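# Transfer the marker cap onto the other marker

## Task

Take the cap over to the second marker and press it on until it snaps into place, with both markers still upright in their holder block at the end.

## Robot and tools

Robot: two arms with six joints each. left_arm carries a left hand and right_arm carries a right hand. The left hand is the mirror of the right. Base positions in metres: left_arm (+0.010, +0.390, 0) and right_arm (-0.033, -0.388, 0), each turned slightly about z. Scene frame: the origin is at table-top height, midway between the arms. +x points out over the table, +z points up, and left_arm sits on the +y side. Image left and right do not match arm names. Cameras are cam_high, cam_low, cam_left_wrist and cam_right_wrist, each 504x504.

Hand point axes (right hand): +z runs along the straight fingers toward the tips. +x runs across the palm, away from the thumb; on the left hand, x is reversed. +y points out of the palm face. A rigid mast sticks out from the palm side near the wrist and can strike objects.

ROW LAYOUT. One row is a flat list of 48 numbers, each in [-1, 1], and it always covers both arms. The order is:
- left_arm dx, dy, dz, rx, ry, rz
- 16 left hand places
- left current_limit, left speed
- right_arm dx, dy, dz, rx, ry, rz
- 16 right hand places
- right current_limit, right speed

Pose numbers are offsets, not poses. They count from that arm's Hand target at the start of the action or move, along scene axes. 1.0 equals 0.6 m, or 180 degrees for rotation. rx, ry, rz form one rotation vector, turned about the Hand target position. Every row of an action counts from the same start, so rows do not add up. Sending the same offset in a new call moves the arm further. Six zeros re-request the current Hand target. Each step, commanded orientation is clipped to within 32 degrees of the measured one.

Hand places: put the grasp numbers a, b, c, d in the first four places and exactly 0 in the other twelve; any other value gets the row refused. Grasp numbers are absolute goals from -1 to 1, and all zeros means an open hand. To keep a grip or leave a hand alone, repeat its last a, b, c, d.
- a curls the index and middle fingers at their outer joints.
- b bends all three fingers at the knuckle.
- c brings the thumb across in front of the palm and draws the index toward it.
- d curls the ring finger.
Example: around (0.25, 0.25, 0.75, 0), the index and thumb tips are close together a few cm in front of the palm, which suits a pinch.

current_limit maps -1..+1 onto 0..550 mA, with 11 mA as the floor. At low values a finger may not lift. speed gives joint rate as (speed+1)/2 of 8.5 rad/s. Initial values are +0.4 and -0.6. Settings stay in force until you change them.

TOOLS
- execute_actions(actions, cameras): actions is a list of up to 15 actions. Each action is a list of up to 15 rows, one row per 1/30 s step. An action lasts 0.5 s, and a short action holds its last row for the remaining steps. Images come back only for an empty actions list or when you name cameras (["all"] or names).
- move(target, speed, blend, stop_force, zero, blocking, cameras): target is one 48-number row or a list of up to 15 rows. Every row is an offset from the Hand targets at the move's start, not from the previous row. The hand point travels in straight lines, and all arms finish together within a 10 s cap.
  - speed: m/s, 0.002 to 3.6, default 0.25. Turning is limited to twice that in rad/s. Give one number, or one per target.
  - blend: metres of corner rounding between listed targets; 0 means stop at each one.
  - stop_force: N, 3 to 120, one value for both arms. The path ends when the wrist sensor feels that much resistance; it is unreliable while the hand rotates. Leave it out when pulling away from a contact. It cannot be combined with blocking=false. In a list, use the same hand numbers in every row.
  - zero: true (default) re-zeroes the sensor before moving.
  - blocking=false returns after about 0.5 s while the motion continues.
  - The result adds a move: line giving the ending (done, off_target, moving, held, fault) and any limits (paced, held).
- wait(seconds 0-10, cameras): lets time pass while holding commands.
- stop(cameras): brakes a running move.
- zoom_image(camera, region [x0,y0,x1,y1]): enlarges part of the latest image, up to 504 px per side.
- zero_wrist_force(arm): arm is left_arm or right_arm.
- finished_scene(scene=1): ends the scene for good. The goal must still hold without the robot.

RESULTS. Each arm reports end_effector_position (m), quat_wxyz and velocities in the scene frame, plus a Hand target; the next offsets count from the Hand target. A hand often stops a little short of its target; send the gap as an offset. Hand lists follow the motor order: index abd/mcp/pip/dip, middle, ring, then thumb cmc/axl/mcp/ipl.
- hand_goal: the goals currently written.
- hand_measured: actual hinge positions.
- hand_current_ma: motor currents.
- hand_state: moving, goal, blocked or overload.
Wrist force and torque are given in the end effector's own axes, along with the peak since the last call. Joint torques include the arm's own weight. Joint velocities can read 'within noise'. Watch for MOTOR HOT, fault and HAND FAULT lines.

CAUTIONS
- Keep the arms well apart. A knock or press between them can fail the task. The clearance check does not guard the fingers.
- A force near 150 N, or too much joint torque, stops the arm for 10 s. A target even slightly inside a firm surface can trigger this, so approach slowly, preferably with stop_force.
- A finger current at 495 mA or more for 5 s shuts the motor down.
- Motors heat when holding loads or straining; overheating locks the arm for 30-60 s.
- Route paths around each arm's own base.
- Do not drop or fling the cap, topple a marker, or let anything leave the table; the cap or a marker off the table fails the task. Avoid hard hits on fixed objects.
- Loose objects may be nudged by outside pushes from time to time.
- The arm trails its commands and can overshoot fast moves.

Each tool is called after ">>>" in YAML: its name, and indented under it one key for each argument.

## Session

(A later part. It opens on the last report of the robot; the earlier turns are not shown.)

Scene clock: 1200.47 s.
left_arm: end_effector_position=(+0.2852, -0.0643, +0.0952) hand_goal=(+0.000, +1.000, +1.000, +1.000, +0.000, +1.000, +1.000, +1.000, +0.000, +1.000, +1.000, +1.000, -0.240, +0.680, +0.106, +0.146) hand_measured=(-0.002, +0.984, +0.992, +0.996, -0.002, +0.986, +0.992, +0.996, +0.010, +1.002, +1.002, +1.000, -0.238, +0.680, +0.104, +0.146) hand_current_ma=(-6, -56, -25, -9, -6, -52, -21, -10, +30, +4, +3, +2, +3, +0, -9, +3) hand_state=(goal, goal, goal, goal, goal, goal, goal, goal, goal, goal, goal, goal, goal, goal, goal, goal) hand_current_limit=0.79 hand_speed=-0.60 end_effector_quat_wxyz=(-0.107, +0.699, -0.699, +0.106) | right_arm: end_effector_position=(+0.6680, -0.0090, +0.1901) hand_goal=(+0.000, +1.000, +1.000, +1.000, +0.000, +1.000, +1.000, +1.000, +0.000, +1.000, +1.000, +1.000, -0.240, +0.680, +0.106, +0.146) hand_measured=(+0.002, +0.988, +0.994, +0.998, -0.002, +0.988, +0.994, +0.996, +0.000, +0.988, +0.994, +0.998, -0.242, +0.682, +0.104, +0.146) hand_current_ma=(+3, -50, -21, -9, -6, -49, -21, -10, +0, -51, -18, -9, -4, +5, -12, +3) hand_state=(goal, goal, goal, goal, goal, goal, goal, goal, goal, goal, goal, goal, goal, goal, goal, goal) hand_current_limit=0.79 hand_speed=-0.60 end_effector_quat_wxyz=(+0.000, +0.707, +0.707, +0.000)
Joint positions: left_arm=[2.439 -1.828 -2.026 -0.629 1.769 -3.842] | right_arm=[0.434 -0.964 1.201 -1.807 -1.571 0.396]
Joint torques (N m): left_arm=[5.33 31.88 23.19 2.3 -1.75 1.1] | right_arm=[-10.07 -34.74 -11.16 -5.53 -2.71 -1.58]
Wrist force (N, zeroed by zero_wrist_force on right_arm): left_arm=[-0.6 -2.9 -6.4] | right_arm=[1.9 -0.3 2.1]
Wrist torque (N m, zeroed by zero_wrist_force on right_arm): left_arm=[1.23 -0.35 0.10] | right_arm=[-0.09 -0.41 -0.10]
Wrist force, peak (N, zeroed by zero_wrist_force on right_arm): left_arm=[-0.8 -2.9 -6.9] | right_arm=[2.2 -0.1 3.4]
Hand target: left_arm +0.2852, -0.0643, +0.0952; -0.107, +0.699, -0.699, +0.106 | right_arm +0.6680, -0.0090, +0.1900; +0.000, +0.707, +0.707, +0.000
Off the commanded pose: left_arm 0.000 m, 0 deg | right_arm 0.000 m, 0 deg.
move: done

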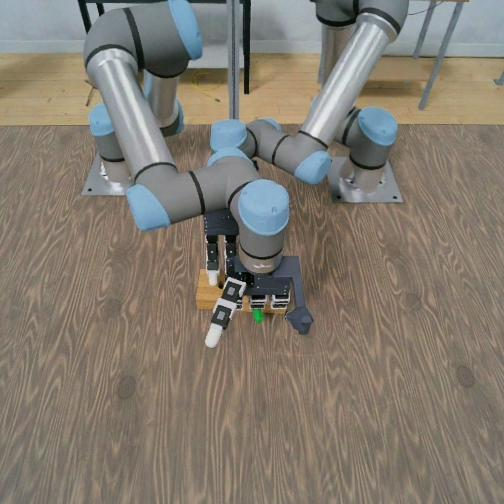

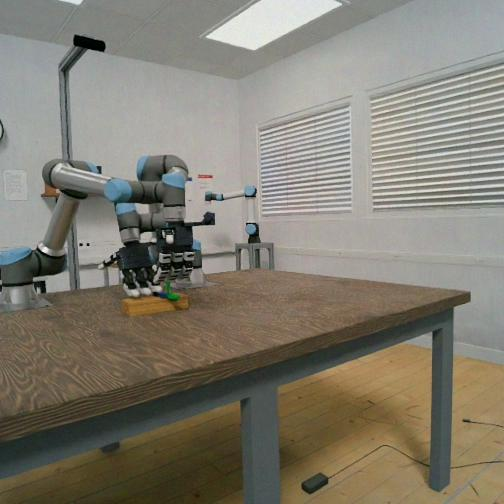

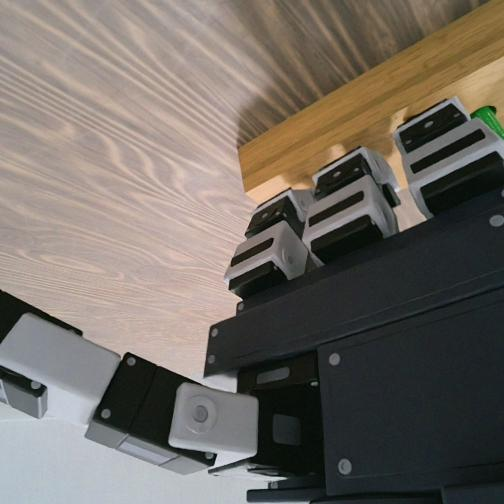

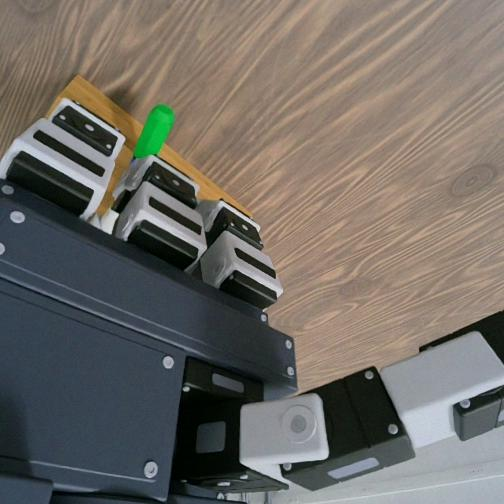

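>>> move:
  target: [0,0,0,0,0,0,-1,-0.5,0.5,-1,0,0,0,0,0,0,0,0,0,0,0,0,0.79,-0.6,0,0,-0.0483,0,0,0,-1,-0.5,0.5,-1,0,0,0,0,0,0,0,0,0,0,0,0,0.79,-0.6]
  speed: 0.1
  cameras: ["cam_low", "cam_right_wrist", "cam_high"]

>>> zoom_image:
  camera: "cam_right_wrist"
  region: [20, 60, 280, 300]

>>> zoom_image:
  camera: "cam_low"
  region: [110, 230, 220, 330]

>>> zoom_image:
  camera: "cam_high"
  region: [195, 255, 315, 355]

Scene clock: 1202.73 s.
left_arm: end_effector_position=(+0.2852, -0.0643, +0.0952) hand_goal=(+0.000, +1.000, +1.000, +1.000, +0.000, +1.000, +1.000, +1.000, +0.000, +1.000, +1.000, +1.000, -0.240, +0.680, +0.106, +0.146) hand_measured=(-0.002, +0.984, +0.992, +0.996, -0.002, +0.986, +0.992, +0.996, +0.010, +1.002, +1.002, +1.000, -0.238, +0.680, +0.104, +0.146) hand_current_ma=(-6, -56, -25, -9, -6, -52, -21, -10, +30, +4, +3, +2, +3, +0, -9, +3) hand_state=(goal, goal, goal, goal, goal, goal, goal, goal, goal, goal, goal, goal, goal, goal, goal, goal) hand_current_limit=0.79 hand_speed=-0.60 end_effector_quat_wxyz=(-0.107, +0.699, -0.699, +0.106) | right_arm: end_effector_position=(+0.6680, -0.0090, +0.1611) hand_goal=(+0.000, +1.000, +1.000, +1.000, +0.000, +1.000, +1.000, +1.000, +0.000, +1.000, +1.000, +1.000, -0.240, +0.680, +0.106, +0.146) hand_measured=(+0.002, +0.988, +0.994, +0.998, -0.002, +0.988, +0.994, +0.996, +0.000, +0.988, +0.994, +0.998, -0.242, +0.682, +0.104, +0.146) hand_current_ma=(+3, -50, -21, -9, -6, -49, -21, -10, +0, -51, -18, -9, -4, +5, -12, +3) hand_state=(goal, goal, goal, goal, goal, goal, goal, goal, goal, goal, goal, goal, goal, goal, goal, goal) hand_current_limit=0.79 hand_speed=-0.60 end_effector_quat_wxyz=(+0.000, +0.707, +0.707, +0.000)
Joint positions: left_arm=[2.439 -1.828 -2.026 -0.629 1.769 -3.842] | right_arm=[0.434 -0.945 1.246 -1.871 -1.571 0.396]
Joint torques (N m): left_arm=[5 32.06 23.93 2.23 -1.62 1.2] | right_arm=[-10.06 -35.55 -12.09 -5.65 -2.99 -0.4]
Wrist force (N, zeroed by zero_wrist_force on right_arm): left_arm=[-0.7 -2.7 -6.6] | right_arm=[1.8 0.1 2.2]
Wrist torque (N m, zeroed by zero_wrist_force on right_arm): left_arm=[1.27 -0.34 0.09] | right_arm=[-0.03 -0.40 -0.11]
Wrist force, peak (N, zeroed by zero_wrist_force on right_arm): left_arm=[-0.5 -3.2 -6.6] | right_arm=[2.5 0.0 2.4]
Hand target: left_arm +0.2852, -0.0643, +0.0952; -0.107, +0.699, -0.699, +0.106 | right_arm +0.6680, -0.0090, +0.1610; +0.000, +0.707, +0.707, +0.000
Off the commanded pose: left_arm 0.000 m, 0 deg | right_arm 0.000 m, 0 deg.
move: done
Images, in order (width x height): cam_high 504x504, cam_low 504x504, cam_right_wrist 504x504.

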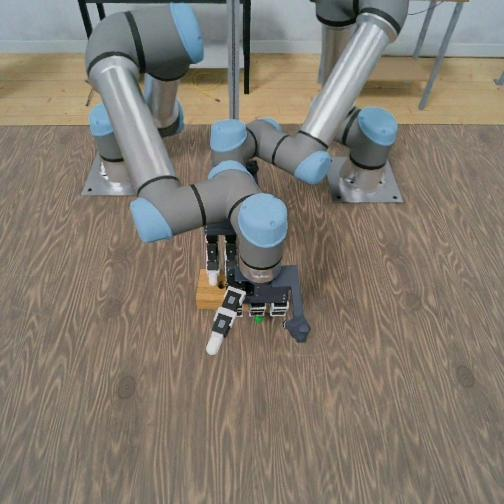

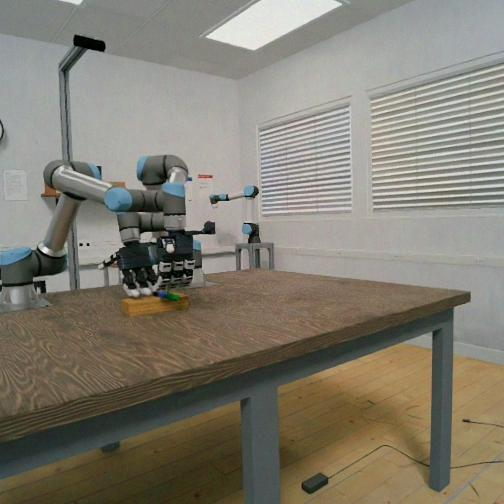

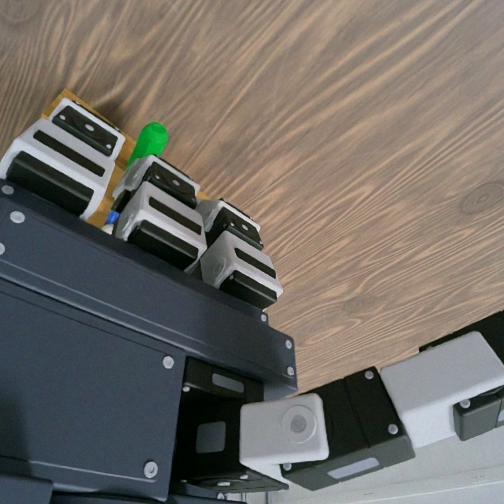

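Scaled by 1.938.

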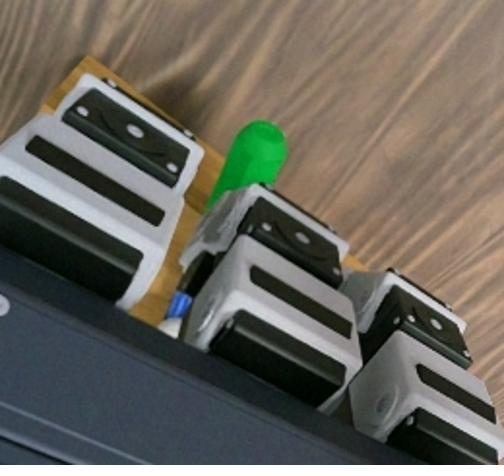

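Scaled by 4.582.

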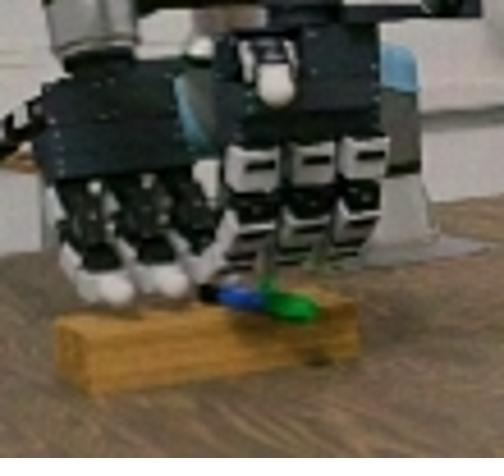

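Scaled by 4.200.

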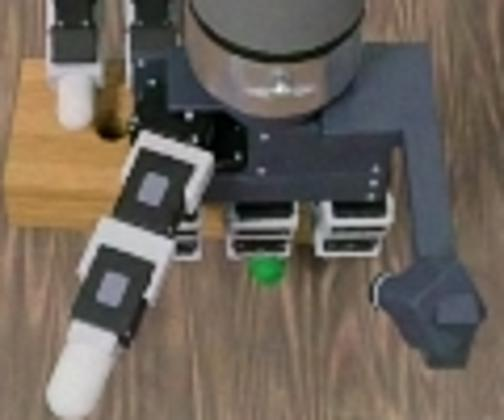

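>>> move:
  target: [0,0,-0.0021,0,0,0,-1,-0.5,0.5,-1,0,0,0,0,0,0,0,0,0,0,0,0,0.79,-0.6,0,-0.0033,-0.0083,0,0,0,-1,-0.5,0.5,-1,0,0,0,0,0,0,0,0,0,0,0,0,0.79,-0.6]
  speed: 0.02

>>> move:
  target: [0,0,0,0,0,0,-1,-0.5,0.5,-1,0,0,0,0,0,0,0,0,0,0,0,0,0.79,-0.6,0,0,-0.025,0,0,0,-1,-0.5,0.5,-1,0,0,0,0,0,0,0,0,0,0,0,0,0.79,-0.6]
  speed: 0.02
  stop_force: 5
  cameras: ["cam_low", "cam_right_wrist", "cam_high"]

Scene clock: 1205.03 s.
left_arm: end_effector_position=(+0.2852, -0.0643, +0.0939) hand_goal=(+0.000, +1.000, +1.000, +1.000, +0.000, +1.000, +1.000, +1.000, +0.000, +1.000, +1.000, +1.000, -0.240, +0.680, +0.106, +0.146) hand_measured=(-0.002, +0.984, +0.992, +0.996, -0.002, +0.986, +0.992, +0.996, +0.024, +1.002, +1.002, +1.002, -0.238, +0.680, +0.104, +0.146) hand_current_ma=(-6, -56, -25, -9, -6, -52, -21, -10, +74, +7, +5, +2, +3, +0, -9, +3) hand_state=(goal, goal, goal, goal, goal, goal, goal, goal, blocked, goal, goal, goal, goal, goal, goal, goal) hand_current_limit=0.79 hand_speed=-0.60 end_effector_quat_wxyz=(-0.107, +0.699, -0.699, +0.106) | right_arm: end_effector_position=(+0.6680, -0.0110, +0.1561) hand_goal=(+0.000, +1.000, +1.000, +1.000, +0.000, +1.000, +1.000, +1.000, +0.000, +1.000, +1.000, +1.000, -0.240, +0.680, +0.106, +0.146) hand_measured=(+0.002, +0.988, +0.994, +0.998, -0.002, +0.988, +0.994, +0.996, +0.000, +0.988, +0.994, +0.998, -0.242, +0.682, +0.104, +0.146) hand_current_ma=(+3, -50, -21, -9, -6, -49, -21, -10, +0, -51, -18, -9, -4, +5, -12, +3) hand_state=(goal, goal, goal, goal, goal, goal, goal, goal, goal, goal, goal, goal, goal, goal, goal, goal) hand_current_limit=0.79 hand_speed=-0.60 end_effector_quat_wxyz=(+0.000, +0.707, +0.707, +0.000)
Joint positions: left_arm=[2.439 -1.83 -2.028 -0.625 1.769 -3.842] | right_arm=[0.431 -0.944 1.257 -1.883 -1.571 0.393]
Joint torques (N m): left_arm=[5.96 6.31 2.36 1.5 -1.49 1.14] | right_arm=[-9.37 -34.45 -11.89 -5.82 -3.21 -1.72]
Wrist force (N, zeroed by zero_wrist_force on right_arm): left_arm=[0.4 -2.0 -20.5] | right_arm=[1.9 0.1 2.1]
Wrist torque (N m, zeroed by zero_wrist_force on right_arm): left_arm=[3.30 -1.18 0.19] | right_arm=[-0.02 -0.41 -0.09]
Wrist force, peak (N, zeroed by zero_wrist_force on right_arm): left_arm=[0.4 -2.0 -20.5] | right_arm=[2.4 -0.1 2.3]
Hand target: left_arm +0.2852, -0.0643, +0.0939; -0.107, +0.699, -0.699, +0.106 | right_arm +0.6680, -0.0110, +0.1560; +0.000, +0.707, +0.707, +0.000
Off the commanded pose: left_arm 0.000 m, 0 deg | right_arm 0.000 m, 0 deg.
move: done

Scene clock: 1206.73 s.
left_arm: end_effector_position=(+0.2852, -0.0643, +0.0939) hand_goal=(+0.000, +1.000, +1.000, +1.000, +0.000, +1.000, +1.000, +1.000, +0.000, +1.000, +1.000, +1.000, -0.240, +0.680, +0.106, +0.146) hand_measured=(-0.002, +0.984, +0.992, +0.996, -0.002, +0.986, +0.992, +0.996, +0.026, +1.002, +1.002, +1.002, -0.238, +0.680, +0.104, +0.146) hand_current_ma=(-6, -56, -25, -9, -6, -52, -21, -10, +77, +8, +6, +3, +3, +0, -9, +3) hand_state=(goal, goal, goal, goal, goal, goal, goal, goal, blocked, goal, goal, goal, goal, goal, goal, goal) hand_current_limit=0.79 hand_speed=-0.60 end_effector_quat_wxyz=(-0.107, +0.699, -0.699, +0.106) | right_arm: end_effector_position=(+0.6680, -0.0110, +0.1459) hand_goal=(+0.000, +1.000, +1.000, +1.000, +0.000, +1.000, +1.000, +1.000, +0.000, +1.000, +1.000, +1.000, -0.240, +0.680, +0.106, +0.146) hand_measured=(+0.002, +0.988, +0.994, +0.998, +0.000, +1.000, +1.000, +1.000, +0.000, +0.988, +0.994, +0.998, -0.242, +0.682, +0.104, +0.146) hand_current_ma=(+3, -50, -21, -9, +2, +2, +2, +1, +0, -51, -18, -9, -4, +5, -12, +3) hand_state=(goal, goal, goal, goal, goal, goal, goal, goal, goal, goal, goal, goal, goal, goal, goal, goal) hand_current_limit=0.79 hand_speed=-0.60 end_effector_quat_wxyz=(+0.000, +0.707, +0.707, +0.000)
Joint positions: left_arm=[2.439 -1.83 -2.028 -0.625 1.769 -3.842] | right_arm=[0.431 -0.936 1.271 -1.905 -1.571 0.393]
Joint torques (N m): left_arm=[5.44 5.81 1.62 1.49 -1.42 1.2] | right_arm=[-6.1 -51.75 -30.23 0.38 -2.72 -1.37]
Wrist force (N, zeroed by zero_wrist_force on right_arm): left_arm=[0.3 -2.4 -21.0] | right_arm=[1.5 0.7 -2.2]
Wrist torque (N m, zeroed by zero_wrist_force on right_arm): left_arm=[3.38 -1.23 0.19] | right_arm=[0.53 -0.32 -0.14]
Wrist force, peak (N, zeroed by zero_wrist_force on right_arm): left_arm=[0.3 -2.2 -21.2] | right_arm=[2.0 1.3 -7.0]
Hand target: left_arm +0.2852, -0.0643, +0.0939; -0.107, +0.699, -0.699, +0.106 | right_arm +0.6680, -0.0110, +0.1459; +0.000, +0.707, +0.707, +0.000 (not the last commanded pose)
Off the commanded pose: left_arm 0.000 m, 0 deg | right_arm 0.005 m, 0 deg.
move: contact (right_arm)
Images, in order (width x height): cam_high 504x504, cam_low 504x504, cam_right_wrist 504x504.

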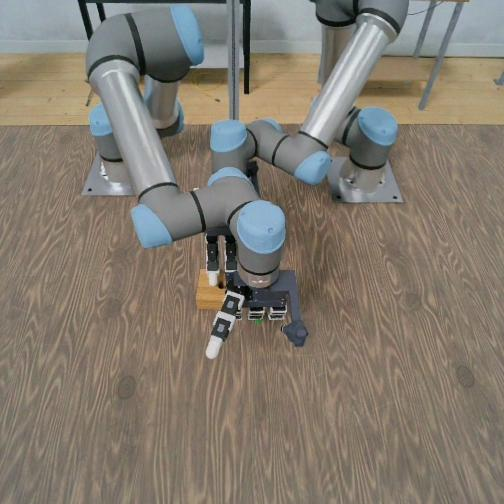

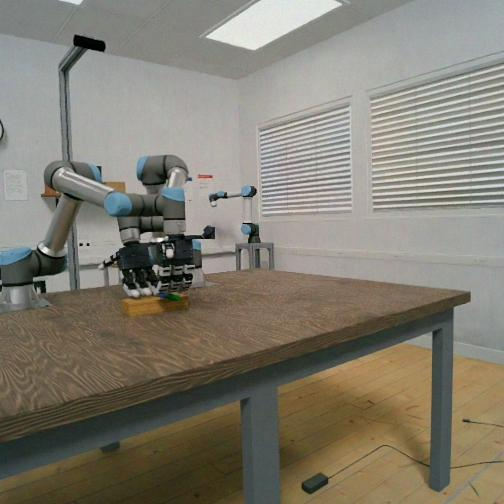

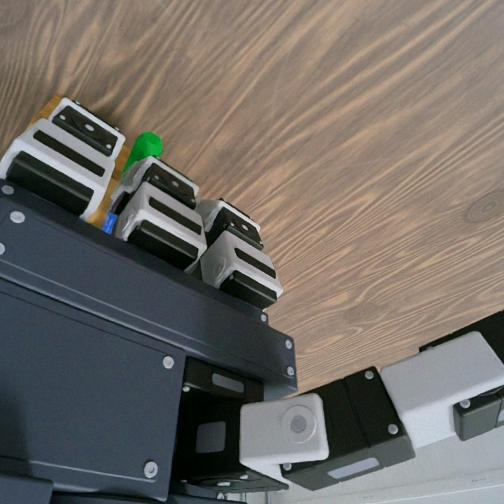

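>>> move:
  target: [0,0,0,0,0,0,-1,-0.5,0.5,-1,0,0,0,0,0,0,0,0,0,0,0,0,0.79,-0.6,0,0,-0.002,0,0,0,-1,-0.5,0.5,-1,0,0,0,0,0,0,0,0,0,0,0,0,0.79,-0.6]
  speed: 0.01
  cameras: ["cam_low", "cam_right_wrist"]

Scene clock: 1207.97 s.
left_arm: end_effector_position=(+0.2852, -0.0643, +0.0939) hand_goal=(+0.000, +1.000, +1.000, +1.000, +0.000, +1.000, +1.000, +1.000, +0.000, +1.000, +1.000, +1.000, -0.240, +0.680, +0.106, +0.146) hand_measured=(-0.002, +0.984, +0.992, +0.996, -0.002, +0.986, +0.992, +0.996, +0.026, +1.002, +1.002, +1.002, -0.238, +0.680, +0.104, +0.146) hand_current_ma=(-6, -56, -25, -9, -6, -52, -21, -10, +77, +8, +6, +3, +3, +0, -9, +3) hand_state=(goal, goal, goal, goal, goal, goal, goal, goal, blocked, goal, goal, goal, goal, goal, goal, goal) hand_current_limit=0.79 hand_speed=-0.60 end_effector_quat_wxyz=(-0.107, +0.699, -0.699, +0.106) | right_arm: end_effector_position=(+0.6680, -0.0110, +0.1448) hand_goal=(+0.000, +1.000, +1.000, +1.000, +0.000, +1.000, +1.000, +1.000, +0.000, +1.000, +1.000, +1.000, -0.240, +0.680, +0.106, +0.146) hand_measured=(+0.002, +0.988, +0.994, +0.998, +0.000, +1.000, +1.000, +1.000, +0.000, +0.988, +0.994, +0.998, -0.242, +0.682, +0.104, +0.146) hand_current_ma=(+3, -50, -21, -9, +2, +3, +2, +1, +0, -51, -18, -9, -4, +5, -12, +3) hand_state=(goal, goal, goal, goal, goal, goal, goal, goal, goal, goal, goal, goal, goal, goal, goal, goal) hand_current_limit=0.79 hand_speed=-0.60 end_effector_quat_wxyz=(+0.000, +0.707, +0.707, +0.000)
Joint positions: left_arm=[2.439 -1.83 -2.028 -0.625 1.769 -3.842] | right_arm=[0.431 -0.935 1.273 -1.908 -1.571 0.393]
Joint torques (N m): left_arm=[5.29 6.56 0.83 1.55 -1.6 1.09] | right_arm=[-3.63 -28.86 -6.13 -4.62 -2.87 -1.49]
Wrist force (N, zeroed by zero_wrist_force on right_arm): left_arm=[0.2 -2.5 -20.7] | right_arm=[1.4 1.9 -9.3]
Wrist torque (N m, zeroed by zero_wrist_force on right_arm): left_arm=[3.37 -1.20 0.20] | right_arm=[1.62 -0.13 -0.13]
Wrist force, peak (N, zeroed by zero_wrist_force on right_arm): left_arm=[0.5 -2.2 -21.2] | right_arm=[1.5 1.6 -9.4]
Hand target: left_arm +0.2852, -0.0643, +0.0939; -0.107, +0.699, -0.699, +0.106 | right_arm +0.6680, -0.0110, +0.1447; +0.000, +0.707, +0.707, +0.000
Off the commanded pose: left_arm 0.000 m, 0 deg | right_arm 0.000 m, 0 deg.
move: done
Images, in order (width x height): cam_low 504x504, cam_right_wrist 504x504.

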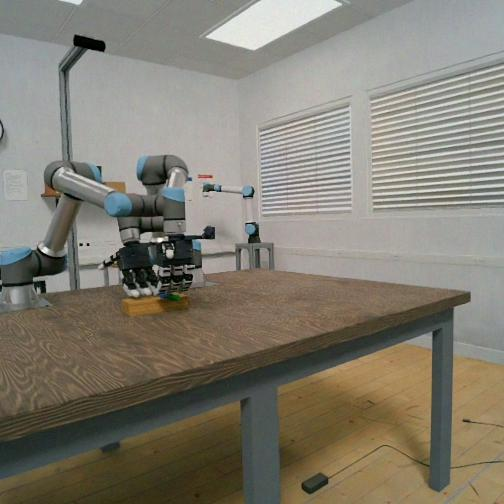

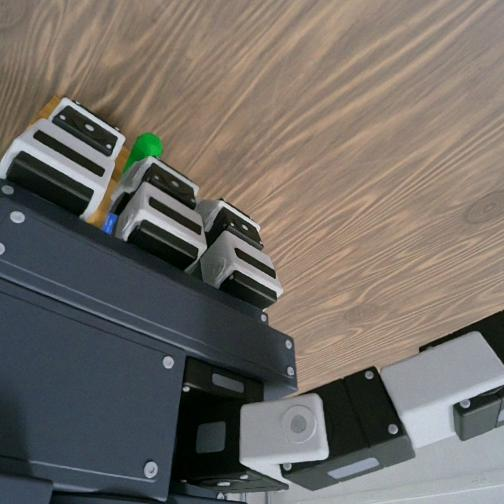

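>>> move:
  target: [0,0,0,0,0,0,-1,-0.5,0.5,-1,0,0,0,0,0,0,0,0,0,0,0,0,0.79,-0.6,0,0,-0.0025,0,0,0,-1,-0.5,0.5,-1,0,0,0,0,0,0,0,0,0,0,0,0,0.79,-0.6]
  speed: 0.01

>>> move:
  target: [0,0,0,0,0,0,-1,-0.5,0.5,-1,0,0,0,0,0,0,0,0,0,0,0,0,0.79,-0.6,0.0035,0.0005,0,0,0,0,-1,-0.5,0.5,-1,0,0,0,0,0,0,0,0,0,0,0,0,0.79,-0.6]
  speed: 0.01
  cameras: ["cam_low", "cam_right_wrist"]

>>> zoom_image:
  camera: "cam_right_wrist"
  region: [20, 60, 280, 300]

>>> zoom_image:
  camera: "cam_low"
  region: [110, 230, 220, 330]

Scene clock: 1210.57 s.
left_arm: end_effector_position=(+0.2852, -0.0643, +0.0939) hand_goal=(+0.000, +1.000, +1.000, +1.000, +0.000, +1.000, +1.000, +1.000, +0.000, +1.000, +1.000, +1.000, -0.240, +0.680, +0.106, +0.146) hand_measured=(-0.002, +0.984, +0.992, +0.996, -0.002, +0.986, +0.992, +0.996, +0.026, +1.002, +1.002, +1.002, -0.238, +0.680, +0.104, +0.146) hand_current_ma=(-6, -56, -25, -9, -6, -52, -21, -10, +77, +8, +6, +3, +3, +0, -9, +3) hand_state=(goal, goal, goal, goal, goal, goal, goal, goal, blocked, goal, goal, goal, goal, goal, goal, goal) hand_current_limit=0.79 hand_speed=-0.60 end_effector_quat_wxyz=(-0.107, +0.699, -0.699, +0.106) | right_arm: end_effector_position=(+0.6680, -0.0110, +0.1433) hand_goal=(+0.000, +1.000, +1.000, +1.000, +0.000, +1.000, +1.000, +1.000, +0.000, +1.000, +1.000, +1.000, -0.240, +0.680, +0.106, +0.146) hand_measured=(+0.002, +0.988, +0.994, +0.998, +0.000, +1.002, +1.002, +1.002, +0.000, +0.988, +0.994, +0.998, -0.242, +0.682, +0.104, +0.146) hand_current_ma=(+3, -50, -21, -9, +2, +8, +7, +4, +0, -51, -18, -9, -4, +5, -12, +3) hand_state=(goal, goal, goal, goal, goal, goal, goal, goal, goal, goal, goal, goal, goal, goal, goal, goal) hand_current_limit=0.79 hand_speed=-0.60 end_effector_quat_wxyz=(+0.000, +0.707, +0.707, +0.000)
Joint positions: left_arm=[2.439 -1.83 -2.028 -0.625 1.769 -3.842] | right_arm=[0.431 -0.934 1.275 -1.911 -1.571 0.393]
Joint torques (N m): left_arm=[5.01 6.71 2.85 1.25 -1.42 1.21] | right_arm=[2.42 -17.44 -0.12 -3.21 -2.61 -1.36]
Wrist force (N, zeroed by zero_wrist_force on right_arm): left_arm=[0.2 -3.0 -20.9] | right_arm=[1.0 4.8 -25.6]
Wrist torque (N m, zeroed by zero_wrist_force on right_arm): left_arm=[3.39 -1.21 0.22] | right_arm=[3.78 0.21 -0.13]
Wrist force, peak (N, zeroed by zero_wrist_force on right_arm): left_arm=[0.4 -2.8 -21.0] | right_arm=[1.0 4.8 -25.6]
Hand target: left_arm +0.2852, -0.0643, +0.0939; -0.107, +0.699, -0.699, +0.106 | right_arm +0.6680, -0.0110, +0.1432; +0.000, +0.707, +0.707, +0.000
Off the commanded pose: left_arm 0.000 m, 0 deg | right_arm 0.000 m, 0 deg.
move: done

Scene clock: 1211.37 s.
left_arm: end_effector_position=(+0.2852, -0.0643, +0.0939) hand_goal=(+0.000, +1.000, +1.000, +1.000, +0.000, +1.000, +1.000, +1.000, +0.000, +1.000, +1.000, +1.000, -0.240, +0.680, +0.106, +0.146) hand_measured=(-0.002, +0.984, +0.992, +0.996, -0.002, +0.986, +0.992, +0.996, +0.036, +1.004, +1.002, +1.002, -0.238, +0.680, +0.104, +0.146) hand_current_ma=(-6, -56, -25, -9, -6, -52, -21, -10, +115, +9, +6, +3, +3, +0, -9, +3) hand_state=(goal, goal, goal, goal, goal, goal, goal, goal, blocked, goal, goal, goal, goal, goal, goal, goal) hand_current_limit=0.79 hand_speed=-0.60 end_effector_quat_wxyz=(-0.107, +0.699, -0.699, +0.106) | right_arm: end_effector_position=(+0.6701, -0.0107, +0.1432) hand_goal=(+0.000, +1.000, +1.000, +1.000, +0.000, +1.000, +1.000, +1.000, +0.000, +1.000, +1.000, +1.000, -0.240, +0.680, +0.106, +0.146) hand_measured=(+0.002, +0.988, +0.994, +0.998, +0.020, +1.004, +1.004, +1.002, +0.000, +0.988, +0.994, +0.998, -0.242, +0.682, +0.104, +0.146) hand_current_ma=(+3, -50, -21, -9, +67, +15, +10, +5, +0, -51, -18, -9, -4, +5, -12, +3) hand_state=(goal, goal, goal, goal, goal, goal, goal, goal, goal, goal, goal, goal, goal, goal, goal, goal) hand_current_limit=0.79 hand_speed=-0.60 end_effector_quat_wxyz=(+0.000, +0.707, +0.707, +0.000)
Joint positions: left_arm=[2.439 -1.83 -2.028 -0.625 1.769 -3.842] | right_arm=[0.431 -0.929 1.268 -1.908 -1.571 0.392]
Joint torques (N m): left_arm=[5.97 5.68 2.57 0.36 -1.47 0.65] | right_arm=[-12.62 -22.17 -27.84 -2.16 -2.71 -1.41]
Wrist force (N, zeroed by zero_wrist_force on right_arm): left_arm=[1.0 -8.3 -16.3] | right_arm=[0.1 -10.2 -21.6]
Wrist torque (N m, zeroed by zero_wrist_force on right_arm): left_arm=[3.01 -0.83 0.66] | right_arm=[4.23 0.03 -0.62]
Wrist force, peak (N, zeroed by zero_wrist_force on right_arm): left_arm=[0.2 -3.3 -20.9] | right_arm=[1.2 5.8 -27.8]
Hand target: left_arm +0.2852, -0.0643, +0.0939; -0.107, +0.699, -0.699, +0.106 | right_arm +0.6701, -0.0107, +0.1432; +0.000, +0.707, +0.707, +0.000
Off the commanded pose: left_arm 0.000 m, 0 deg | right_arm 0.000 m, 0 deg.
move: done
Images, in order (width x height): cam_low 504x504, cam_right_wrist 504x504.

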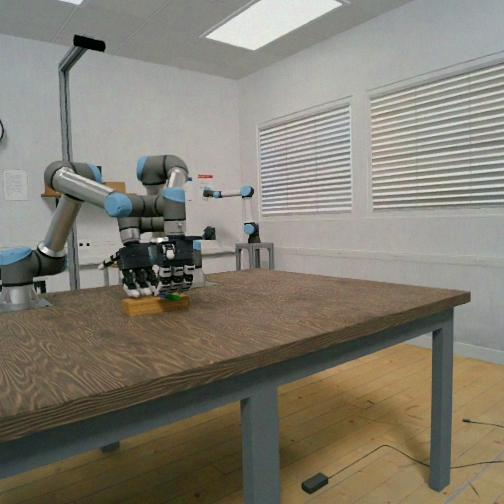

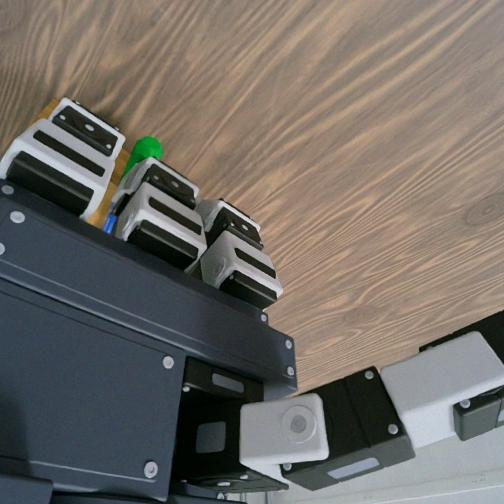

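Scaled by 1.938.

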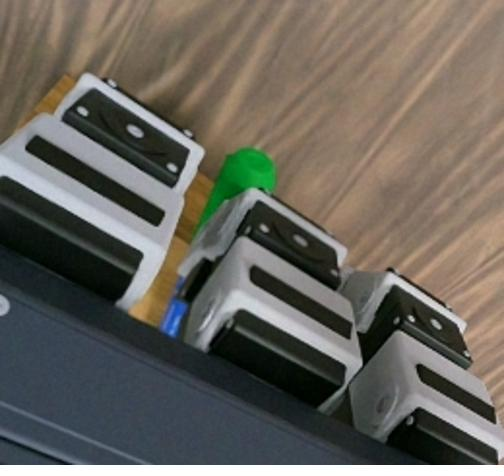

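Scaled by 4.582.

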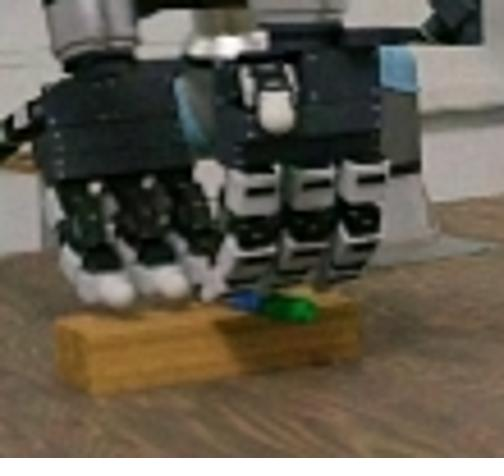

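>>> move:
  target: [0,0,-0.0018,0,0,0,-1,-0.5,0.5,-1,0,0,0,0,0,0,0,0,0,0,0,0,0.79,-0.6,0,0,-0.0015,0,0,0,-1,-0.5,0.5,-1,0,0,0,0,0,0,0,0,0,0,0,0,0.79,-0.6]
  speed: 0.01

>>> move:
  target: [0,0,0,0,0,0,-1,-0.5,0.5,-1,0,0,0,0,0,0,0,0,0,0,0,0,0.79,-0.6,0.0025,0.0004,0,0,0,0,-1,-0.5,0.5,-1,0,0,0,0,0,0,0,0,0,0,0,0,0.79,-0.6]
  speed: 0.01
  cameras: ["cam_low", "cam_right_wrist"]

>>> zoom_image:
  camera: "cam_right_wrist"
  region: [20, 60, 280, 300]

>>> zoom_image:
  camera: "cam_low"
  region: [110, 230, 220, 330]

Scene clock: 1213.67 s.
left_arm: end_effector_position=(+0.2852, -0.0643, +0.0928) hand_goal=(+0.000, +1.000, +1.000, +1.000, +0.000, +1.000, +1.000, +1.000, +0.000, +1.000, +1.000, +1.000, -0.240, +0.680, +0.106, +0.146) hand_measured=(-0.002, +0.984, +0.992, +0.996, -0.002, +0.986, +0.992, +0.996, +0.056, +1.004, +1.004, +1.002, -0.238, +0.680, +0.104, +0.146) hand_current_ma=(-6, -56, -25, -9, -6, -52, -21, -10, +196, +13, +9, +4, +3, +0, -9, +3) hand_state=(goal, goal, goal, goal, goal, goal, goal, goal, blocked, goal, goal, goal, goal, goal, goal, goal) hand_current_limit=0.79 hand_speed=-0.60 end_effector_quat_wxyz=(-0.107, +0.699, -0.699, +0.106) | right_arm: end_effector_position=(+0.6701, -0.0107, +0.1424) hand_goal=(+0.000, +1.000, +1.000, +1.000, +0.000, +1.000, +1.000, +1.000, +0.000, +1.000, +1.000, +1.000, -0.240, +0.680, +0.106, +0.146) hand_measured=(+0.002, +0.988, +0.994, +0.998, +0.042, +1.004, +1.004, +1.002, +0.000, +0.988, +0.994, +0.998, -0.242, +0.682, +0.104, +0.146) hand_current_ma=(+3, -50, -21, -9, +157, +16, +11, +6, +0, -51, -18, -9, -4, +5, -12, +3) hand_state=(goal, goal, goal, goal, blocked, goal, goal, goal, goal, goal, goal, goal, goal, goal, goal, goal) hand_current_limit=0.79 hand_speed=-0.60 end_effector_quat_wxyz=(+0.000, +0.707, +0.707, +0.000)
Joint positions: left_arm=[2.439 -1.832 -2.029 -0.622 1.769 -3.842] | right_arm=[0.43 -0.929 1.269 -1.91 -1.571 0.392]
Joint torques (N m): left_arm=[5.46 2.09 -4 -1.05 -1.37 -0.91] | right_arm=[-9.45 -17.35 -1.5 -6 -2.85 -1.21]
Wrist force (N, zeroed by zero_wrist_force on right_arm): left_arm=[2.2 -10.2 -26.2] | right_arm=[-0.8 -4.7 -29.6]
Wrist torque (N m, zeroed by zero_wrist_force on right_arm): left_arm=[4.53 -1.40 0.87] | right_arm=[5.11 0.06 -0.62]
Wrist force, peak (N, zeroed by zero_wrist_force on right_arm): left_arm=[2.2 -10.2 -26.2] | right_arm=[-0.8 -4.7 -29.6]
Hand target: left_arm +0.2852, -0.0643, +0.0928; -0.107, +0.699, -0.699, +0.106 | right_arm +0.6701, -0.0107, +0.1423; +0.000, +0.707, +0.707, +0.000
Off the commanded pose: left_arm 0.000 m, 0 deg | right_arm 0.000 m, 0 deg.
move: done

Scene clock: 1214.43 s.
left_arm: end_effector_position=(+0.2852, -0.0643, +0.0928) hand_goal=(+0.000, +1.000, +1.000, +1.000, +0.000, +1.000, +1.000, +1.000, +0.000, +1.000, +1.000, +1.000, -0.240, +0.680, +0.106, +0.146) hand_measured=(-0.002, +0.984, +0.992, +0.996, -0.002, +0.986, +0.992, +0.996, +0.066, +1.004, +1.004, +1.002, -0.238, +0.680, +0.104, +0.146) hand_current_ma=(-6, -56, -25, -9, -6, -52, -21, -10, +233, +14, +9, +4, +3, +0, -9, +3) hand_state=(goal, goal, goal, goal, goal, goal, goal, goal, blocked, goal, goal, goal, goal, goal, goal, goal) hand_current_limit=0.79 hand_speed=-0.60 end_effector_quat_wxyz=(-0.107, +0.699, -0.699, +0.106) | right_arm: end_effector_position=(+0.6716, -0.0105, +0.1423) hand_goal=(+0.000, +1.000, +1.000, +1.000, +0.000, +1.000, +1.000, +1.000, +0.000, +1.000, +1.000, +1.000, -0.240, +0.680, +0.106, +0.146) hand_measured=(+0.002, +0.988, +0.994, +0.998, +0.064, +1.006, +1.004, +1.002, +0.000, +0.988, +0.994, +0.998, -0.242, +0.682, +0.104, +0.146) hand_current_ma=(+3, -50, -21, -9, +239, +19, +12, +6, +0, -51, -18, -9, -4, +5, -12, +3) hand_state=(goal, goal, goal, goal, blocked, goal, goal, goal, goal, goal, goal, goal, goal, goal, goal, goal) hand_current_limit=0.79 hand_speed=-0.60 end_effector_quat_wxyz=(+0.000, +0.707, +0.707, +0.000)
Joint positions: left_arm=[2.439 -1.832 -2.029 -0.622 1.769 -3.842] | right_arm=[0.43 -0.925 1.263 -1.908 -1.571 0.392]
Joint torques (N m): left_arm=[4.99 3.43 -5.55 -1.83 -1.51 -1.32] | right_arm=[-14.63 -20.11 -28.3 -3.58 -2.85 -1.16]
Wrist force (N, zeroed by zero_wrist_force on right_arm): left_arm=[2.7 -14.7 -21.4] | right_arm=[-1.9 -14.4 -24.1]
Wrist torque (N m, zeroed by zero_wrist_force on right_arm): left_arm=[4.09 -1.02 1.23] | right_arm=[4.92 -0.13 -0.98]
Wrist force, peak (N, zeroed by zero_wrist_force on right_arm): left_arm=[2.2 -11.1 -25.9] | right_arm=[-1.0 -4.7 -31.3]
Hand target: left_arm +0.2852, -0.0643, +0.0928; -0.107, +0.699, -0.699, +0.106 | right_arm +0.6716, -0.0105, +0.1423; +0.000, +0.707, +0.707, +0.000
Off the commanded pose: left_arm 0.000 m, 0 deg | right_arm 0.000 m, 0 deg.
move: done
Images, in order (width x height): cam_low 504x504, cam_right_wrist 504x504.

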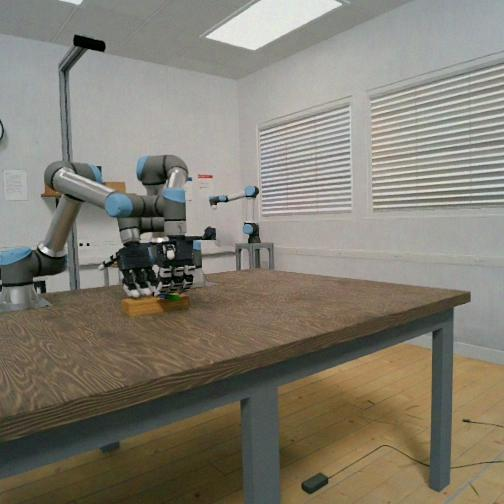

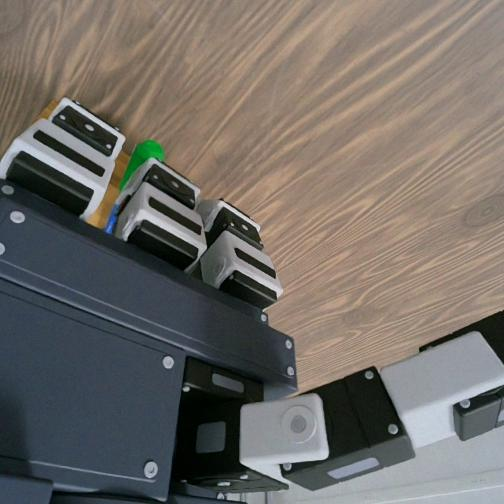

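Scaled by 1.938.

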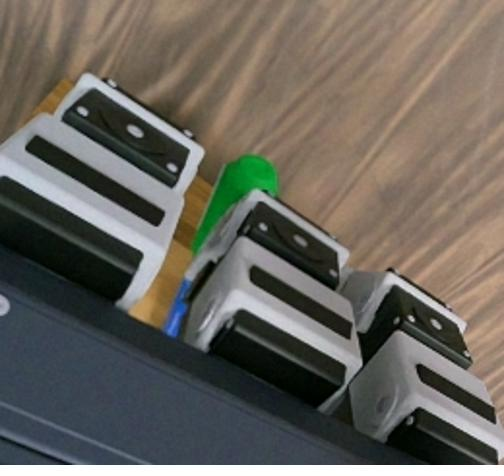

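Scaled by 4.582.

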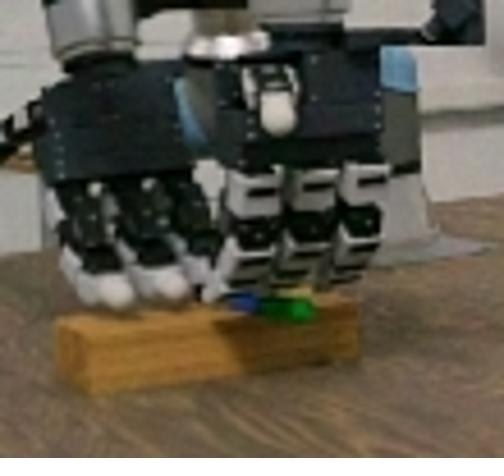

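>>> move:
  target: [0,0,0,0,0,0,-1,-0.5,0.5,-1,0,0,0,0,0,0,0,0,0,0,0,0,0.79,-0.6,0.0033,0.0005,-0.0005,0,0,0,-1,-0.5,0.5,-1,0,0,0,0,0,0,0,0,0,0,0,0,0.79,-0.6]
  speed: 0.01
  cameras: ["cam_low", "cam_right_wrist", "cam_high"]

>>> zoom_image:
  camera: "cam_right_wrist"
  region: [20, 60, 280, 300]

>>> zoom_image:
  camera: "cam_low"
  region: [140, 270, 210, 330]

Scene clock: 1216.33 s.
left_arm: end_effector_position=(+0.2852, -0.0643, +0.0928) hand_goal=(+0.000, +1.000, +1.000, +1.000, +0.000, +1.000, +1.000, +1.000, +0.000, +1.000, +1.000, +1.000, -0.240, +0.680, +0.106, +0.146) hand_measured=(-0.002, +0.984, +0.992, +0.996, -0.002, +0.986, +0.992, +0.996, +0.066, +1.004, +1.004, +1.002, -0.238, +0.680, +0.104, +0.146) hand_current_ma=(-6, -56, -25, -9, -6, -52, -21, -10, +233, +14, +9, +4, +3, +0, -9, +3) hand_state=(goal, goal, goal, goal, goal, goal, goal, goal, blocked, goal, goal, goal, goal, goal, goal, goal) hand_current_limit=0.79 hand_speed=-0.60 end_effector_quat_wxyz=(-0.107, +0.699, -0.699, +0.106) | right_arm: end_effector_position=(+0.6735, -0.0102, +0.1420) hand_goal=(+0.000, +1.000, +1.000, +1.000, +0.000, +1.000, +1.000, +1.000, +0.000, +1.000, +1.000, +1.000, -0.240, +0.680, +0.106, +0.146) hand_measured=(+0.002, +0.988, +0.994, +0.998, +0.088, +1.004, +1.002, +1.002, +0.000, +0.988, +0.994, +0.998, -0.242, +0.682, +0.104, +0.146) hand_current_ma=(+3, -50, -21, -9, +340, +13, +9, +5, +0, -51, -18, -9, -4, +5, -12, +3) hand_state=(goal, goal, goal, goal, blocked, goal, goal, goal, goal, goal, goal, goal, goal, goal, goal, goal) hand_current_limit=0.79 hand_speed=-0.60 end_effector_quat_wxyz=(+0.000, +0.707, +0.707, +0.000)
Joint positions: left_arm=[2.439 -1.832 -2.029 -0.622 1.769 -3.842] | right_arm=[0.429 -0.921 1.256 -1.905 -1.571 0.391]
Joint torques (N m): left_arm=[5.73 7.89 -3.18 -4 -2.28 -1.43] | right_arm=[-9.35 -23.84 -26.69 -2.16 -2.25 -1.23]
Wrist force (N, zeroed by zero_wrist_force on right_arm): left_arm=[0.2 -11.8 -23.7] | right_arm=[-3.1 -7.5 -18.1]
Wrist torque (N m, zeroed by zero_wrist_force on right_arm): left_arm=[4.27 -1.37 0.68] | right_arm=[3.53 -0.44 -1.07]
Wrist force, peak (N, zeroed by zero_wrist_force on right_arm): left_arm=[0.4 -12.4 -23.9] | right_arm=[-1.7 -15.1 -24.3]
Hand target: left_arm +0.2852, -0.0643, +0.0928; -0.107, +0.699, -0.699, +0.106 | right_arm +0.6736, -0.0102, +0.1420; +0.000, +0.707, +0.707, +0.000
Off the commanded pose: left_arm 0.000 m, 0 deg | right_arm 0.000 m, 0 deg.
move: done
Images, in order (width x height): cam_high 504x504, cam_low 504x504, cam_right_wrist 504x504.

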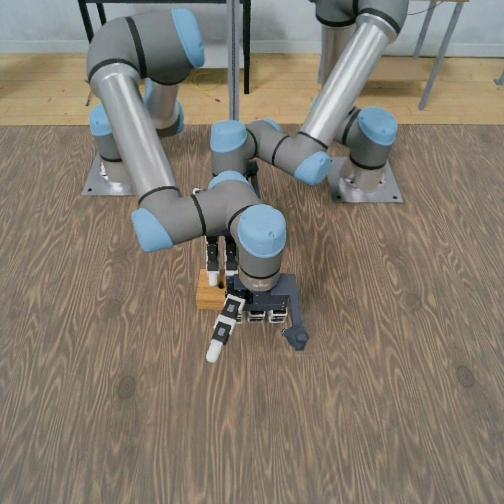

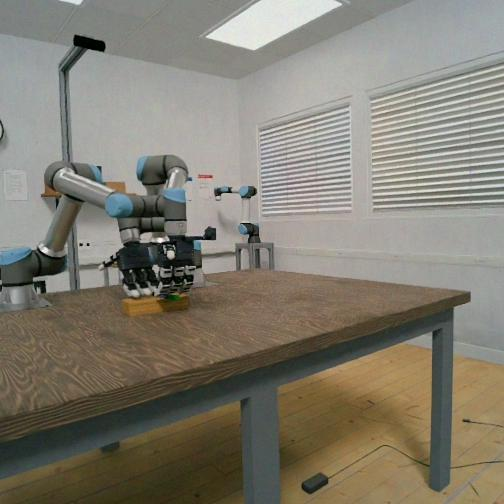

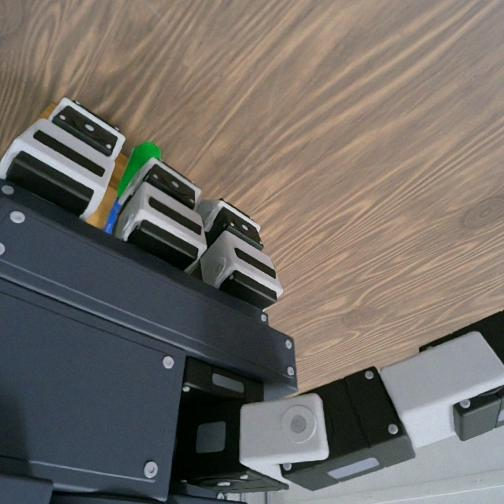

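Scaled by 1.938.

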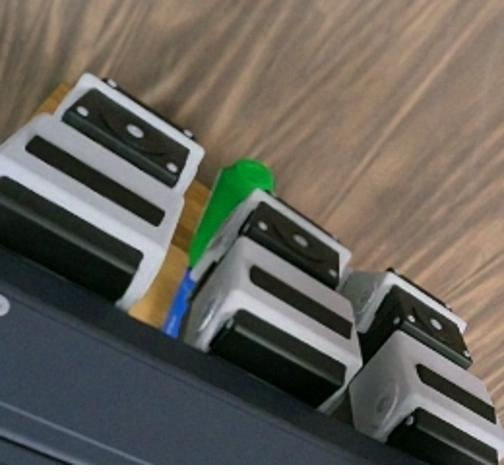

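Scaled by 7.200.

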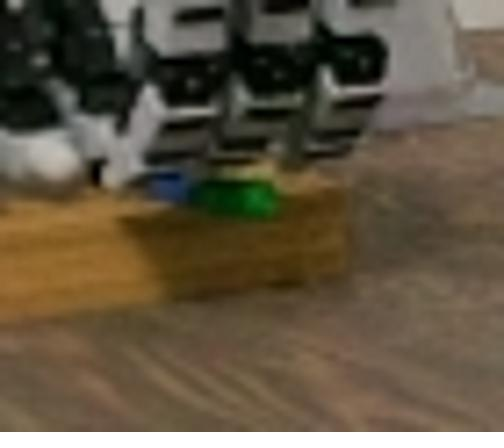

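>>> move:
  target: [0,0,0.001,0,0,0,-1,-0.5,0.5,-1,0,0,0,0,0,0,0,0,0,0,0,0,0.79,-0.6,0,0,0.10,0,0,0,-1,-0.5,0.5,-1,0,0,0,0,0,0,0,0,0,0,0,0,0.79,-0.6]
  speed: 0.06
  cameras: ["cam_low", "cam_right_wrist", "cam_high"]

>>> zoom_image:
  camera: "cam_right_wrist"
  region: [20, 40, 280, 280]

>>> zoom_image:
  camera: "cam_low"
  region: [140, 250, 210, 330]

>>> zoom_image:
  camera: "cam_high"
  region: [195, 255, 315, 355]

Scene clock: 1218.70 s.
left_arm: end_effector_position=(+0.2852, -0.0643, +0.0934) hand_goal=(+0.000, +1.000, +1.000, +1.000, +0.000, +1.000, +1.000, +1.000, +0.000, +1.000, +1.000, +1.000, -0.240, +0.680, +0.106, +0.146) hand_measured=(-0.002, +0.984, +0.992, +0.996, -0.002, +0.986, +0.992, +0.996, +0.058, +1.004, +1.002, +1.002, -0.238, +0.680, +0.104, +0.146) hand_current_ma=(-6, -56, -25, -9, -6, -52, -21, -10, +198, +12, +8, +4, +3, +0, -9, +3) hand_state=(goal, goal, goal, goal, goal, goal, goal, goal, blocked, goal, goal, goal, goal, goal, goal, goal) hand_current_limit=0.79 hand_speed=-0.60 end_effector_quat_wxyz=(-0.107, +0.699, -0.699, +0.106) | right_arm: end_effector_position=(+0.6736, -0.0102, +0.2019) hand_goal=(+0.000, +1.000, +1.000, +1.000, +0.000, +1.000, +1.000, +1.000, +0.000, +1.000, +1.000, +1.000, -0.240, +0.680, +0.106, +0.146) hand_measured=(+0.002, +0.988, +0.994, +0.998, +0.004, +0.998, +1.000, +1.000, +0.000, +0.988, +0.994, +0.998, -0.242, +0.682, +0.104, +0.146) hand_current_ma=(+3, -50, -21, -9, +9, -10, +0, +1, +0, -51, -18, -9, -4, +5, -12, +3) hand_state=(goal, goal, goal, goal, goal, goal, goal, goal, goal, goal, goal, goal, goal, goal, goal, goal) hand_current_limit=0.79 hand_speed=-0.60 end_effector_quat_wxyz=(+0.000, +0.707, +0.707, +0.000)
Joint positions: left_arm=[2.439 -1.831 -2.028 -0.624 1.769 -3.842] | right_arm=[0.429 -0.961 1.164 -1.773 -1.571 0.391]
Joint torques (N m): left_arm=[6.28 25.6 15.85 -4.18 -2.93 -1.26] | right_arm=[-3.93 -54.91 -31.84 0.15 2.29 -0.22]
Wrist force (N, zeroed by zero_wrist_force on right_arm): left_arm=[0.3 -11.2 -18.5] | right_arm=[2.8 1.5 2.1]
Wrist torque (N m, zeroed by zero_wrist_force on right_arm): left_arm=[3.41 -1.05 0.65] | right_arm=[0.15 -0.54 0.03]
Wrist force, peak (N, zeroed by zero_wrist_force on right_arm): left_arm=[0.5 -7.6 -28.5] | right_arm=[-3.4 -6.9 -17.9]
Hand target: left_arm +0.2852, -0.0643, +0.0934; -0.107, +0.699, -0.699, +0.106 | right_arm +0.6736, -0.0102, +0.2020; +0.000, +0.707, +0.707, +0.000
Off the commanded pose: left_arm 0.000 m, 0 deg | right_arm 0.000 m, 0 deg.
move: done
Images, in order (width x height): cam_high 504x504, cam_low 504x504, cam_right_wrist 504x504.

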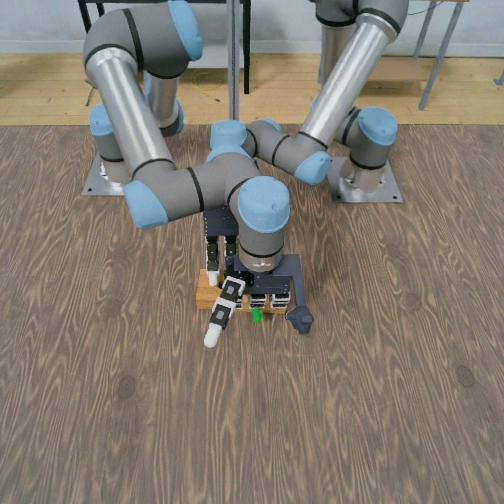

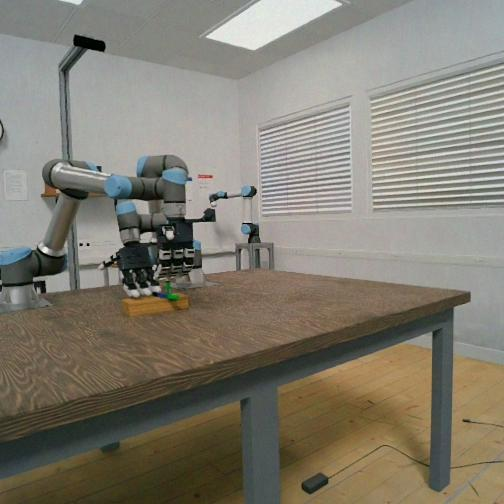

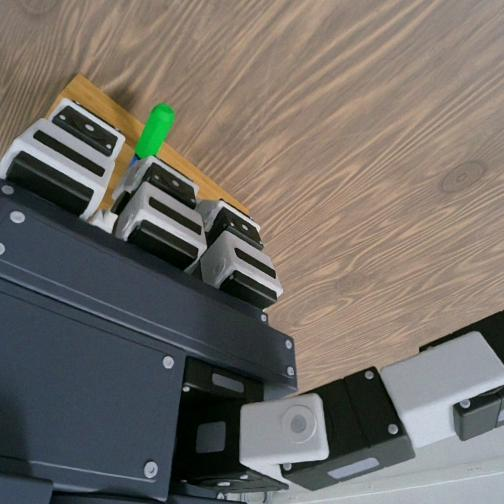

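Scaled by 1.938.

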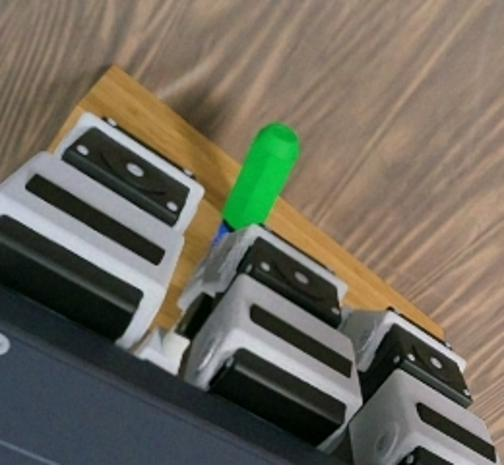

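Scaled by 6.300.

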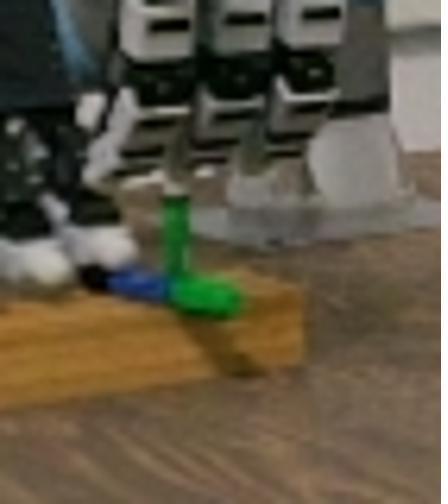

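Scaled by 4.200.

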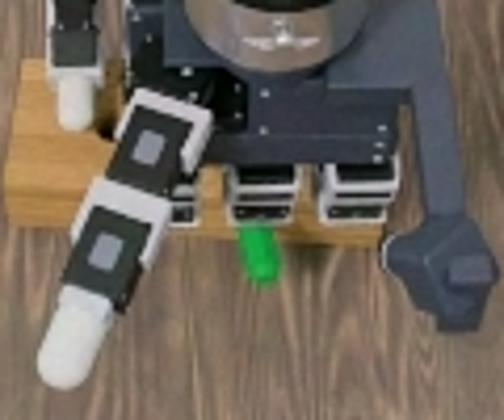

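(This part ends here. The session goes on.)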